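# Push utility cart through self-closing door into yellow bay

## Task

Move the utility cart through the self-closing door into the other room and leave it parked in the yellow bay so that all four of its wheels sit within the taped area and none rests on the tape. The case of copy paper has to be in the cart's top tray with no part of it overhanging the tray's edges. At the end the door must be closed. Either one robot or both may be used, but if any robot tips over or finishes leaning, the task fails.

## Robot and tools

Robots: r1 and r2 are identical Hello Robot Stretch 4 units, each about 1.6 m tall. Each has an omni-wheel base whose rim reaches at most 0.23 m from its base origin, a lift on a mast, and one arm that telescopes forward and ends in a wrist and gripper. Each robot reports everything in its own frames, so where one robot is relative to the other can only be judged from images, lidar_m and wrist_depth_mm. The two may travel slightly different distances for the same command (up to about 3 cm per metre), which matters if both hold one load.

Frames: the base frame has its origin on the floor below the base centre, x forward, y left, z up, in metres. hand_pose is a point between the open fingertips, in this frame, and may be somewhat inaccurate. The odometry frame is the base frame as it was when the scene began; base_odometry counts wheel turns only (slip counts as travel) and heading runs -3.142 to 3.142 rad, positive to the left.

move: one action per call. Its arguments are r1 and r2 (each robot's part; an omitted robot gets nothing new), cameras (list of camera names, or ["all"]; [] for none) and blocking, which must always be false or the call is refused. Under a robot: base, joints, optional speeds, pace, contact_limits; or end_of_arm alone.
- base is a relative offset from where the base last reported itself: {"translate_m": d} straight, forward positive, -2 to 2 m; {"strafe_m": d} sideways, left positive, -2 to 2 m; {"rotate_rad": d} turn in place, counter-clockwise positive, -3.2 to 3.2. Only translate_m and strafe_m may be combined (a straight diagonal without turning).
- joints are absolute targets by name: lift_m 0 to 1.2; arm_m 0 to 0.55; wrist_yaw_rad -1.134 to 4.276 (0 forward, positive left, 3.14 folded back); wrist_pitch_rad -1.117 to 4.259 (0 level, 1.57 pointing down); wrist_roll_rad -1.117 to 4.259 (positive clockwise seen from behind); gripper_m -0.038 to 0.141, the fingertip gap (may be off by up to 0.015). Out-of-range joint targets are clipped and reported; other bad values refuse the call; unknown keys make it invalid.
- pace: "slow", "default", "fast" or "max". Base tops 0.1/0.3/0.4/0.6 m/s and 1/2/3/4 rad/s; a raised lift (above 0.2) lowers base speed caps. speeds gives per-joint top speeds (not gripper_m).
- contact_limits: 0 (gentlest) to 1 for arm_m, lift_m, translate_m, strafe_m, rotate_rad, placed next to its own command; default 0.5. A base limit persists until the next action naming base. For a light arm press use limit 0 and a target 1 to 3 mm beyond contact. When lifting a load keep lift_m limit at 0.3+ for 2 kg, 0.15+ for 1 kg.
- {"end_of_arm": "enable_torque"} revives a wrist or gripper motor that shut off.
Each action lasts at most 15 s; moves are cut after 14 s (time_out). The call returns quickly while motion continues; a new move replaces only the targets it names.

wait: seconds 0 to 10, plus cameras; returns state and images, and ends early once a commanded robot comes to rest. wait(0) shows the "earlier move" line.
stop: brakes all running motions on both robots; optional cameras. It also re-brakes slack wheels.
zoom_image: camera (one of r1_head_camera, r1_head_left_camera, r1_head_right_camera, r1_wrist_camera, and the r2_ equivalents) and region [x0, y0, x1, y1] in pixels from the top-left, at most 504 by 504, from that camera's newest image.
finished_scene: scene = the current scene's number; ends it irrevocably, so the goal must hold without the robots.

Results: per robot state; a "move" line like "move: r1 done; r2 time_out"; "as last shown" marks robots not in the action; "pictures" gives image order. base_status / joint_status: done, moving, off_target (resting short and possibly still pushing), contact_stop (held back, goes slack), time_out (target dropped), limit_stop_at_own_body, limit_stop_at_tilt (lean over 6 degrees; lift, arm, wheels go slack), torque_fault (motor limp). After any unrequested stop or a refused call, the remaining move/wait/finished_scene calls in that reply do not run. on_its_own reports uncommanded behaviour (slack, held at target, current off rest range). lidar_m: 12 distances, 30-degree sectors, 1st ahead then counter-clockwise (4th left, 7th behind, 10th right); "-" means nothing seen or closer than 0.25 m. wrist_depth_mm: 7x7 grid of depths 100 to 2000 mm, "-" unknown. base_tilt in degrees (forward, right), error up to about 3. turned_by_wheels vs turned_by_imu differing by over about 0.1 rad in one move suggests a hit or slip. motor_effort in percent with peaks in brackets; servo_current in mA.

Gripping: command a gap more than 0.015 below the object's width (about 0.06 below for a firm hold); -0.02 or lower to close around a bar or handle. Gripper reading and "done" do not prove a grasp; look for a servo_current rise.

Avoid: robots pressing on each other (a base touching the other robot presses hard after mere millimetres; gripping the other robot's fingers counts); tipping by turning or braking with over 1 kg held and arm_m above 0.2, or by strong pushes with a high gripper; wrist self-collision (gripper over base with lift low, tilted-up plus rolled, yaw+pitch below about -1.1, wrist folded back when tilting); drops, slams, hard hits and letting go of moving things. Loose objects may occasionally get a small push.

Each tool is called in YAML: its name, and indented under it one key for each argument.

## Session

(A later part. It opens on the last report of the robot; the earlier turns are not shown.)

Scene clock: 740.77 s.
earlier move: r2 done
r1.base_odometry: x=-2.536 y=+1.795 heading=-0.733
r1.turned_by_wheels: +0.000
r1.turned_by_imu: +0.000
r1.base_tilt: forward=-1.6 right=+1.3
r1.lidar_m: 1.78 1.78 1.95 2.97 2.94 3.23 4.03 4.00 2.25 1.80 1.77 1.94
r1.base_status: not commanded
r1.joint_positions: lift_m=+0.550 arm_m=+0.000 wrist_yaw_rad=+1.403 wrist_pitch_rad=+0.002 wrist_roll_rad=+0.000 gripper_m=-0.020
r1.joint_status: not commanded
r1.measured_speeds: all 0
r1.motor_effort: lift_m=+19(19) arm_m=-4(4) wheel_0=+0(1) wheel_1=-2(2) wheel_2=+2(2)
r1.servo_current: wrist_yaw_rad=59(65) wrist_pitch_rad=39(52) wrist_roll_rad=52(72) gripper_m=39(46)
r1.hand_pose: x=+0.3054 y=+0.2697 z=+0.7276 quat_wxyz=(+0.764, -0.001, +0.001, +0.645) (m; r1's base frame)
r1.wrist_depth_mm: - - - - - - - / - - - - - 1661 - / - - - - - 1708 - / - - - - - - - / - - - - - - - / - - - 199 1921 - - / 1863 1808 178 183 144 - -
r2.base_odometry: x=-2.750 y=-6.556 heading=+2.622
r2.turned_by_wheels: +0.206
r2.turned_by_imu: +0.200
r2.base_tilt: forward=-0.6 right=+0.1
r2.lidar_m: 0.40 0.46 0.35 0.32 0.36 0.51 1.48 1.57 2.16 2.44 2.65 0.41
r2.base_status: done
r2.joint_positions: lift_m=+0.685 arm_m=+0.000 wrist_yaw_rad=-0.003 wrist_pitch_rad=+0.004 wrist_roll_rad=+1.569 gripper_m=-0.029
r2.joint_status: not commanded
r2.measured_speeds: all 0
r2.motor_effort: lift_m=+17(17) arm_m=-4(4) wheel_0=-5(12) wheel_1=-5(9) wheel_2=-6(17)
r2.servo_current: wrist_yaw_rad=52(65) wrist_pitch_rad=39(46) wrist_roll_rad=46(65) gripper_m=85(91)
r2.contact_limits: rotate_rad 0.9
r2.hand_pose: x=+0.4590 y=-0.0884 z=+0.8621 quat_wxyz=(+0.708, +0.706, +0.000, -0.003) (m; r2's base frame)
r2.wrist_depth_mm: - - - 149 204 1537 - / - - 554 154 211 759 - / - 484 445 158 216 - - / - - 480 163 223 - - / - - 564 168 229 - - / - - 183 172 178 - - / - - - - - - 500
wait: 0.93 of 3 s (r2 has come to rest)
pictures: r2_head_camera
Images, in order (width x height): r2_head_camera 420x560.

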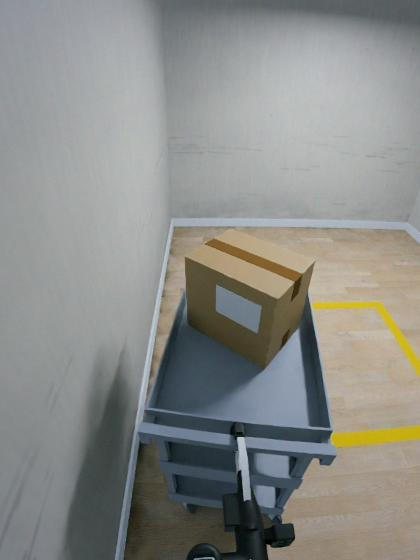

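move:
  r2: {"base":{"translate_m":0.08,"strafe_m":-0.4},"pace":"slow","contact_limits":{"strafe_m":0.9}}
  blocking: false
  cameras: []

wait:
  seconds: 6
  cameras: []

move:
  r2: {"base":{"rotate_rad":0.4},"pace":"slow","contact_limits":{"rotate_rad":0.9}}
  blocking: false
  cameras: []

wait:
  seconds: 3
  cameras: []

move:
  r2: {"base":{"translate_m":0.08,"strafe_m":-0.45},"pace":"slow","contact_limits":{"strafe_m":0.9}}
  blocking: false
  cameras: []

wait:
  seconds: 6
  cameras: []

move:
  r2: {"base":{"rotate_rad":0.4},"pace":"slow","contact_limits":{"rotate_rad":0.9}}
  blocking: false
  cameras: []

wait:
  seconds: 3
  cameras: ["r2_head_camera"]

Scene clock: 765.30 s.
move: r2 moving
r1: as last shown
r1.lidar_m: 1.79 1.78 1.96 2.96 2.93 3.21 4.05 3.99 2.27 1.79 1.78 1.96
r1.servo_current: wrist_yaw_rad=59(72) wrist_pitch_rad=46(46) wrist_roll_rad=46(59) gripper_m=39(46)
r1.wrist_depth_mm: - - - - - - - / - - - - - 1661 - / - - - - - 1661 - / - - - - - - - / - - - - - - - / - - - 199 - - - / 1921 1756 178 183 144 - -
r2.base_odometry: x=-2.745 y=-6.544 heading=+2.622
r2.turned_by_wheels: +0.000
r2.turned_by_imu: +0.000
r2.base_tilt: forward=-0.7 right=+0.0
r2.lidar_m: 0.38 0.44 0.37 0.33 0.37 0.54 1.50 1.58 2.13 2.45 2.66 0.42
r2.base_status: translate_m moving; strafe_m moving
r2.joint_positions: lift_m=+0.685 arm_m=+0.000 wrist_yaw_rad=-0.001 wrist_pitch_rad=+0.004 wrist_roll_rad=+1.569 gripper_m=-0.029
r2.joint_status: not commanded
r2.measured_speeds: translate_m=+0.011 strafe_m=-0.049 rotate_rad=+0.004 lift_m=+0.000 arm_m=+0.000 wrist_yaw_rad=+0.027 wrist_pitch_rad=+0.000 wrist_roll_rad=+0.000
r2.motor_effort: lift_m=+17(17) arm_m=-4(4) wheel_0=+7(9) wheel_1=-6(9) wheel_2=-9(11)
r2.servo_current: wrist_yaw_rad=39(59) wrist_pitch_rad=39(46) wrist_roll_rad=52(52) gripper_m=91(91)
r2.contact_limits: strafe_m 0.9
r2.hand_pose: x=+0.4592 y=-0.0878 z=+0.8621 quat_wxyz=(+0.708, +0.706, +0.001, -0.002) (m; r2's base frame)
r2.wrist_depth_mm: - - - 147 203 1576 - / - - 549 151 208 759 - / - 480 445 156 215 - - / - - 484 162 222 - - / - - 559 167 228 - - / - - 183 171 178 - - / - - - - - - 496
pictures: none
No camera images: "cameras" was empty.

Scene clock: 770.10 s.
earlier move: r2 done
r1.base_odometry: x=-2.536 y=+1.795 heading=-0.733
r1.turned_by_wheels: +0.000
r1.turned_by_imu: +0.000
r1.base_tilt: forward=-1.6 right=+1.3
r1.lidar_m: 1.81 1.77 1.96 2.95 2.94 3.22 4.03 4.00 2.24 1.78 1.78 1.97
r1.base_status: not commanded
r1.joint_positions: lift_m=+0.550 arm_m=+0.000 wrist_yaw_rad=+1.403 wrist_pitch_rad=+0.002 wrist_roll_rad=+0.000 gripper_m=-0.020
r1.joint_status: not commanded
r1.measured_speeds: all 0
r1.motor_effort: lift_m=+19(19) arm_m=-4(4) wheel_0=+0(1) wheel_1=-2(2) wheel_2=+2(2)
r1.servo_current: wrist_yaw_rad=52(72) wrist_pitch_rad=39(52) wrist_roll_rad=52(65) gripper_m=46(52)
r1.hand_pose: x=+0.3054 y=+0.2697 z=+0.7276 quat_wxyz=(+0.764, -0.001, +0.001, +0.645) (m; r1's base frame)
r1.wrist_depth_mm: - - - - - - - / - - - - - 1618 - / - - - - - 1661 - / - - - - - - - / - - - - - - - / - - - 199 1921 - - / 1863 1756 179 183 144 - -
r2.base_odometry: x=-2.621 y=-6.169 heading=+2.622
r2.turned_by_wheels: +0.000
r2.turned_by_imu: +0.002
r2.base_tilt: forward=-0.7 right=+0.1
r2.lidar_m: 0.32 0.31 0.75 0.73 0.77 1.06 1.58 1.65 2.13 2.06 2.26 0.44
r2.base_status: done
r2.joint_positions: lift_m=+0.685 arm_m=+0.000 wrist_yaw_rad=+0.003 wrist_pitch_rad=+0.004 wrist_roll_rad=+1.569 gripper_m=-0.029
r2.joint_status: not commanded
r2.measured_speeds: all 0
r2.motor_effort: lift_m=+17(17) arm_m=-4(4) wheel_0=+4(15) wheel_1=-3(9) wheel_2=-4(11)
r2.servo_current: wrist_yaw_rad=39(59) wrist_pitch_rad=46(52) wrist_roll_rad=46(59) gripper_m=85(91)
r2.contact_limits: strafe_m 0.9
r2.hand_pose: x=+0.4596 y=-0.0866 z=+0.8621 quat_wxyz=(+0.708, +0.706, +0.002, +0.000) (m; r2's base frame)
r2.wrist_depth_mm: - - - 258 - 1708 1160 / - - - 234 307 325 324 / - - - 213 285 1708 1205 / - - - 200 260 1756 - / - - 585 186 244 778 - / - - 185 170 179 - - / - - 469 - 216 - -
wait: 4.80 of 6 s (r2 has come to rest)
pictures: none
No camera images: "cameras" was empty.

Scene clock: 770.60 s.
move: r2 moving
r1: as last shown
r1.lidar_m: 1.80 1.77 1.98 2.96 2.93 3.21 4.08 3.98 2.23 1.81 1.77 1.97
r1.motor_effort: lift_m=+19(19) arm_m=-4(4) wheel_0=+0(0) wheel_1=-2(2) wheel_2=+2(2)
r1.servo_current: wrist_yaw_rad=72(72) wrist_pitch_rad=39(46) wrist_roll_rad=59(59) gripper_m=46(46)
r1.wrist_depth_mm: - - - - - - - / - - - - - 1618 - / - - - - - 1618 - / - - - - - - - / - - - - - - - / - - - 199 1983 - - / 1808 1756 178 182 144 - -
r2.base_odometry: x=-2.620 y=-6.169 heading=+2.746
r2.turned_by_wheels: +0.124
r2.turned_by_imu: +0.120
r2.base_tilt: forward=-0.7 right=+0.1
r2.lidar_m: 0.34 0.35 0.75 0.74 0.81 1.26 1.58 1.70 2.10 2.06 2.33 0.46
r2.base_status: rotate_rad moving
r2.joint_positions: lift_m=+0.685 arm_m=+0.000 wrist_yaw_rad=-0.010 wrist_pitch_rad=+0.004 wrist_roll_rad=+1.569 gripper_m=-0.029
r2.joint_status: not commanded
r2.measured_speeds: translate_m=+0.001 strafe_m=+0.000 rotate_rad=+0.487 lift_m=+0.000 arm_m=+0.000 wrist_yaw_rad=-0.011 wrist_pitch_rad=+0.000 wrist_roll_rad=+0.000
r2.motor_effort: lift_m=+17(17) arm_m=-4(4) wheel_0=-14(14) wheel_1=-7(8) wheel_2=-18(18)
r2.servo_current: wrist_yaw_rad=65(72) wrist_pitch_rad=46(46) wrist_roll_rad=46(46) gripper_m=85(91)
r2.contact_limits: rotate_rad 0.9
r2.hand_pose: x=+0.4584 y=-0.0903 z=+0.8621 quat_wxyz=(+0.708, +0.706, -0.002, -0.005) (m; r2's base frame)
r2.wrist_depth_mm: - - - 229 300 1366 1042 / - - - 215 285 1661 1118 / - - - 202 265 1756 530 / - - - 189 251 842 - / - - 477 182 237 842 - / - 473 186 169 178 - - / - - 488 - 218 - -
pictures: none
No camera images: "cameras" was empty.

Scene clock: 771.67 s.
earlier move: r2 done
r1.base_odometry: x=-2.536 y=+1.795 heading=-0.733
r1.turned_by_wheels: +0.000
r1.turned_by_imu: +0.000
r1.base_tilt: forward=-1.6 right=+1.3
r1.lidar_m: 1.81 1.78 1.96 2.97 2.92 3.20 4.01 3.98 2.27 1.78 1.76 1.98
r1.base_status: not commanded
r1.joint_positions: lift_m=+0.550 arm_m=+0.000 wrist_yaw_rad=+1.403 wrist_pitch_rad=+0.002 wrist_roll_rad=+0.000 gripper_m=-0.020
r1.joint_status: not commanded
r1.measured_speeds: all 0
r1.motor_effort: lift_m=+19(19) arm_m=-4(4) wheel_0=+0(1) wheel_1=-2(2) wheel_2=+2(2)
r1.servo_current: wrist_yaw_rad=59(72) wrist_pitch_rad=33(46) wrist_roll_rad=39(72) gripper_m=46(52)
r1.hand_pose: x=+0.3054 y=+0.2697 z=+0.7276 quat_wxyz=(+0.764, -0.001, +0.001, +0.645) (m; r1's base frame)
r1.wrist_depth_mm: - - - - - - - / - - - - - 1661 - / - - - - - 1708 - / - - - - - - - / - - - - - - - / - - - 199 1983 - - / 1863 1756 178 184 144 - -
r2.base_odometry: x=-2.621 y=-6.169 heading=+3.021
r2.turned_by_wheels: +0.275
r2.turned_by_imu: +0.267
r2.base_tilt: forward=-0.6 right=+0.1
r2.lidar_m: 0.41 0.46 0.73 0.75 0.94 1.59 1.60 2.09 2.05 2.18 2.73 0.41
r2.base_status: done
r2.joint_positions: lift_m=+0.685 arm_m=+0.000 wrist_yaw_rad=-0.003 wrist_pitch_rad=+0.004 wrist_roll_rad=+1.569 gripper_m=-0.029
r2.joint_status: not commanded
r2.measured_speeds: all 0
r2.motor_effort: lift_m=+17(17) arm_m=-3(4) wheel_0=-4(14) wheel_1=-5(8) wheel_2=-5(18)
r2.servo_current: wrist_yaw_rad=52(72) wrist_pitch_rad=33(46) wrist_roll_rad=39(59) gripper_m=85(91)
r2.contact_limits: rotate_rad 0.9
r2.hand_pose: x=+0.4590 y=-0.0883 z=+0.8621 quat_wxyz=(+0.708, +0.706, +0.000, -0.002) (m; r2's base frame)
r2.wrist_depth_mm: - - - 149 205 1576 - / - - 554 154 210 759 - / - 488 449 158 216 - - / - 496 484 163 223 831 - / - - 559 168 230 - - / - - 183 172 178 - - / - - - - - - 500
wait: 1.07 of 3 s (r2 has come to rest)
pictures: none
No camera images: "cameras" was empty.

Scene clock: 772.17 s.
move: r2 moving
r1: as last shown
r1.lidar_m: 1.81 1.78 1.97 2.97 2.95 3.22 4.03 3.99 2.27 1.78 1.76 1.95
r1.servo_current: wrist_yaw_rad=59(59) wrist_pitch_rad=33(46) wrist_roll_rad=52(59) gripper_m=46(46)
r1.wrist_depth_mm: - - - - - - - / - - - - - 1661 - / - - - - - 1661 - / - - - - - - - / - - - - - - - / - - - 199 1983 - - / 1863 1708 179 184 144 - -
r2.base_odometry: x=-2.621 y=-6.156 heading=+3.021
r2.turned_by_wheels: +0.000
r2.turned_by_imu: +0.000
r2.base_tilt: forward=-0.7 right=+0.1
r2.lidar_m: 0.39 0.46 0.72 0.74 0.99 1.58 1.59 2.06 2.06 2.15 2.71 0.41
r2.base_status: translate_m moving; strafe_m moving
r2.joint_positions: lift_m=+0.685 arm_m=+0.000 wrist_yaw_rad=-0.002 wrist_pitch_rad=+0.004 wrist_roll_rad=+1.569 gripper_m=-0.029
r2.joint_status: not commanded
r2.measured_speeds: translate_m=+0.009 strafe_m=-0.050 rotate_rad=+0.004 lift_m=+0.000 arm_m=+0.000 wrist_yaw_rad=+0.019 wrist_pitch_rad=+0.000 wrist_roll_rad=+0.000
r2.motor_effort: lift_m=+17(17) arm_m=-4(4) wheel_0=+10(10) wheel_1=-6(9) wheel_2=-6(9)
r2.servo_current: wrist_yaw_rad=39(65) wrist_pitch_rad=39(46) wrist_roll_rad=52(52) gripper_m=85(91)
r2.contact_limits: strafe_m 0.9
r2.hand_pose: x=+0.4592 y=-0.0879 z=+0.8621 quat_wxyz=(+0.708, +0.706, +0.001, -0.002) (m; r2's base frame)
r2.wrist_depth_mm: - - - 147 203 1576 - / - - 559 152 209 759 - / - 484 445 156 216 - - / - 477 480 162 221 831 - / - - 564 168 229 - - / - - 183 171 178 - - / - - - - - - 500
pictures: none
No camera images: "cameras" was empty.

Scene clock: 777.47 s.
earlier move: r2 done
r1.base_odometry: x=-2.536 y=+1.795 heading=-0.733
r1.turned_by_wheels: +0.000
r1.turned_by_imu: +0.000
r1.base_tilt: forward=-1.6 right=+1.2
r1.lidar_m: 1.80 1.76 1.97 2.99 2.93 3.21 4.04 4.00 2.28 1.78 1.75 1.95
r1.base_status: not commanded
r1.joint_positions: lift_m=+0.550 arm_m=+0.000 wrist_yaw_rad=+1.403 wrist_pitch_rad=+0.002 wrist_roll_rad=+0.000 gripper_m=-0.020
r1.joint_status: not commanded
r1.measured_speeds: all 0
r1.motor_effort: lift_m=+19(19) arm_m=-4(4) wheel_0=+0(1) wheel_1=-2(2) wheel_2=+1(2)
r1.servo_current: wrist_yaw_rad=39(72) wrist_pitch_rad=39(52) wrist_roll_rad=39(72) gripper_m=39(52)
r1.hand_pose: x=+0.3054 y=+0.2697 z=+0.7276 quat_wxyz=(+0.764, -0.001, +0.001, +0.645) (m; r1's base frame)
r1.wrist_depth_mm: - - - - - - - / - - - - - 1661 - / - - - - - 1708 - / - - - - - - - / - - - - - - - / - - - 199 1983 - - / 1863 1808 178 182 144 - -
r2.base_odometry: x=-2.646 y=-5.713 heading=+3.021
r2.turned_by_wheels: +0.000
r2.turned_by_imu: +0.002
r2.base_tilt: forward=-0.7 right=+0.1
r2.lidar_m: 0.31 0.29 1.10 1.12 1.45 1.79 1.84 1.84 1.69 1.83 2.24 0.46
r2.base_status: done
r2.joint_positions: lift_m=+0.685 arm_m=+0.000 wrist_yaw_rad=+0.003 wrist_pitch_rad=+0.004 wrist_roll_rad=+1.569 gripper_m=-0.029
r2.joint_status: not commanded
r2.measured_speeds: all 0
r2.motor_effort: lift_m=+17(17) arm_m=-4(4) wheel_0=+6(14) wheel_1=-4(9) wheel_2=-2(9)
r2.servo_current: wrist_yaw_rad=39(65) wrist_pitch_rad=39(52) wrist_roll_rad=46(59) gripper_m=85(98)
r2.contact_limits: strafe_m 0.9
r2.hand_pose: x=+0.4596 y=-0.0865 z=+0.8621 quat_wxyz=(+0.708, +0.706, +0.003, +0.000) (m; r2's base frame)
r2.wrist_depth_mm: - - - 276 - 1708 1160 / - - - 243 322 332 334 / - - - 220 293 1708 1182 / - - - 202 264 1708 - / - - 676 188 245 768 - / - 452 185 172 178 - - / - 137 455 - 216 - -
wait: 5.30 of 6 s (r2 has come to rest)
pictures: none
No camera images: "cameras" was empty.

Scene clock: 777.97 s.
move: r2 moving
r1: as last shown
r1.base_tilt: forward=-1.6 right=+1.3
r1.lidar_m: 1.80 1.77 1.95 2.98 2.93 3.21 4.03 3.99 2.29 1.80 1.74 1.94
r1.motor_effort: lift_m=+19(19) arm_m=-4(4) wheel_0=+0(1) wheel_1=-2(2) wheel_2=+2(2)
r1.servo_current: wrist_yaw_rad=52(59) wrist_pitch_rad=39(52) wrist_roll_rad=52(65) gripper_m=39(46)
r1.wrist_depth_mm: - - - - - - - / - - - - - 1661 - / - - - - - 1708 - / - - - - - - - / - - - - - - - / - - - 199 1921 - - / 1863 1708 178 183 144 - -
r2.base_odometry: x=-2.646 y=-5.713 heading=-3.139
r2.turned_by_wheels: +0.124
r2.turned_by_imu: +0.120
r2.base_tilt: forward=-0.7 right=+0.1
r2.lidar_m: 0.31 0.33 1.10 1.16 1.65 1.81 1.90 1.77 1.68 1.88 2.45 0.47
r2.base_status: rotate_rad moving
r2.joint_positions: lift_m=+0.685 arm_m=+0.000 wrist_yaw_rad=-0.011 wrist_pitch_rad=+0.004 wrist_roll_rad=+1.569 gripper_m=-0.029
r2.joint_status: not commanded
r2.measured_speeds: translate_m=+0.001 strafe_m=+0.001 rotate_rad=+0.483 lift_m=+0.000 arm_m=+0.000 wrist_yaw_rad=-0.006 wrist_pitch_rad=+0.000 wrist_roll_rad=+0.000
r2.motor_effort: lift_m=+17(17) arm_m=-2(4) wheel_0=-10(12) wheel_1=-8(9) wheel_2=-17(17)
r2.servo_current: wrist_yaw_rad=65(65) wrist_pitch_rad=39(52) wrist_roll_rad=59(59) gripper_m=85(91)
r2.contact_limits: rotate_rad 0.9
r2.hand_pose: x=+0.4583 y=-0.0906 z=+0.8621 quat_wxyz=(+0.708, +0.706, -0.002, -0.005) (m; r2's base frame)
r2.wrist_depth_mm: - - - 239 - 1430 1160 / - - - 221 293 1464 1118 / - - - 206 272 1708 - / - - - 191 256 1921 - / - 466 517 183 239 831 - / - 459 186 169 178 - - / - - 469 - - - -
pictures: none
No camera images: "cameras" was empty.

Scene clock: 779.03 s.
earlier move: r2 done
r1.base_odometry: x=-2.536 y=+1.795 heading=-0.733
r1.turned_by_wheels: +0.000
r1.turned_by_imu: +0.000
r1.base_tilt: forward=-1.6 right=+1.3
r1.lidar_m: 1.78 1.76 1.98 2.94 2.92 3.22 4.04 4.01 2.27 1.80 1.77 1.97
r1.base_status: not commanded
r1.joint_positions: lift_m=+0.550 arm_m=+0.000 wrist_yaw_rad=+1.403 wrist_pitch_rad=+0.002 wrist_roll_rad=+0.000 gripper_m=-0.020
r1.joint_status: not commanded
r1.measured_speeds: all 0
r1.motor_effort: lift_m=+19(19) arm_m=-4(4) wheel_0=+0(1) wheel_1=-2(2) wheel_2=+2(2)
r1.servo_current: wrist_yaw_rad=39(65) wrist_pitch_rad=46(52) wrist_roll_rad=39(65) gripper_m=39(52)
r1.hand_pose: x=+0.3054 y=+0.2697 z=+0.7276 quat_wxyz=(+0.764, -0.001, +0.001, +0.645) (m; r1's base frame)
r1.wrist_depth_mm: - - - - - - - / - - - - - 1661 - / - - - - - 1661 - / - - - - - - - / - - - - - - - / - - - 200 1983 - - / 1863 1756 178 183 144 - -
r2.base_odometry: x=-2.646 y=-5.713 heading=-2.863
r2.turned_by_wheels: +0.275
r2.turned_by_imu: +0.268
r2.base_tilt: forward=-0.7 right=+0.0
r2.lidar_m: 0.41 0.42 1.11 1.31 1.82 1.82 1.93 1.68 1.77 2.01 2.91 0.43
r2.base_status: done
r2.joint_positions: lift_m=+0.685 arm_m=+0.000 wrist_yaw_rad=-0.002 wrist_pitch_rad=+0.004 wrist_roll_rad=+1.569 gripper_m=-0.029
r2.joint_status: not commanded
r2.measured_speeds: all 0
r2.motor_effort: lift_m=+17(17) arm_m=+4(4) wheel_0=-7(13) wheel_1=-4(9) wheel_2=-6(18)
r2.servo_current: wrist_yaw_rad=52(72) wrist_pitch_rad=39(52) wrist_roll_rad=39(65) gripper_m=85(91)
r2.contact_limits: rotate_rad 0.9
r2.hand_pose: x=+0.4591 y=-0.0880 z=+0.8621 quat_wxyz=(+0.708, +0.706, +0.001, -0.002) (m; r2's base frame)
r2.wrist_depth_mm: - - - 156 212 1576 1182 / - - - 159 217 768 - / - 459 480 162 222 - - / - 469 473 166 225 - - / - - 535 169 229 - - / - - 185 172 178 - - / - - - - - - 500
wait: 1.07 of 3 s (r2 has come to rest)
pictures: r2_head_camera
Images, in order (width x height): r2_head_camera 420x560.

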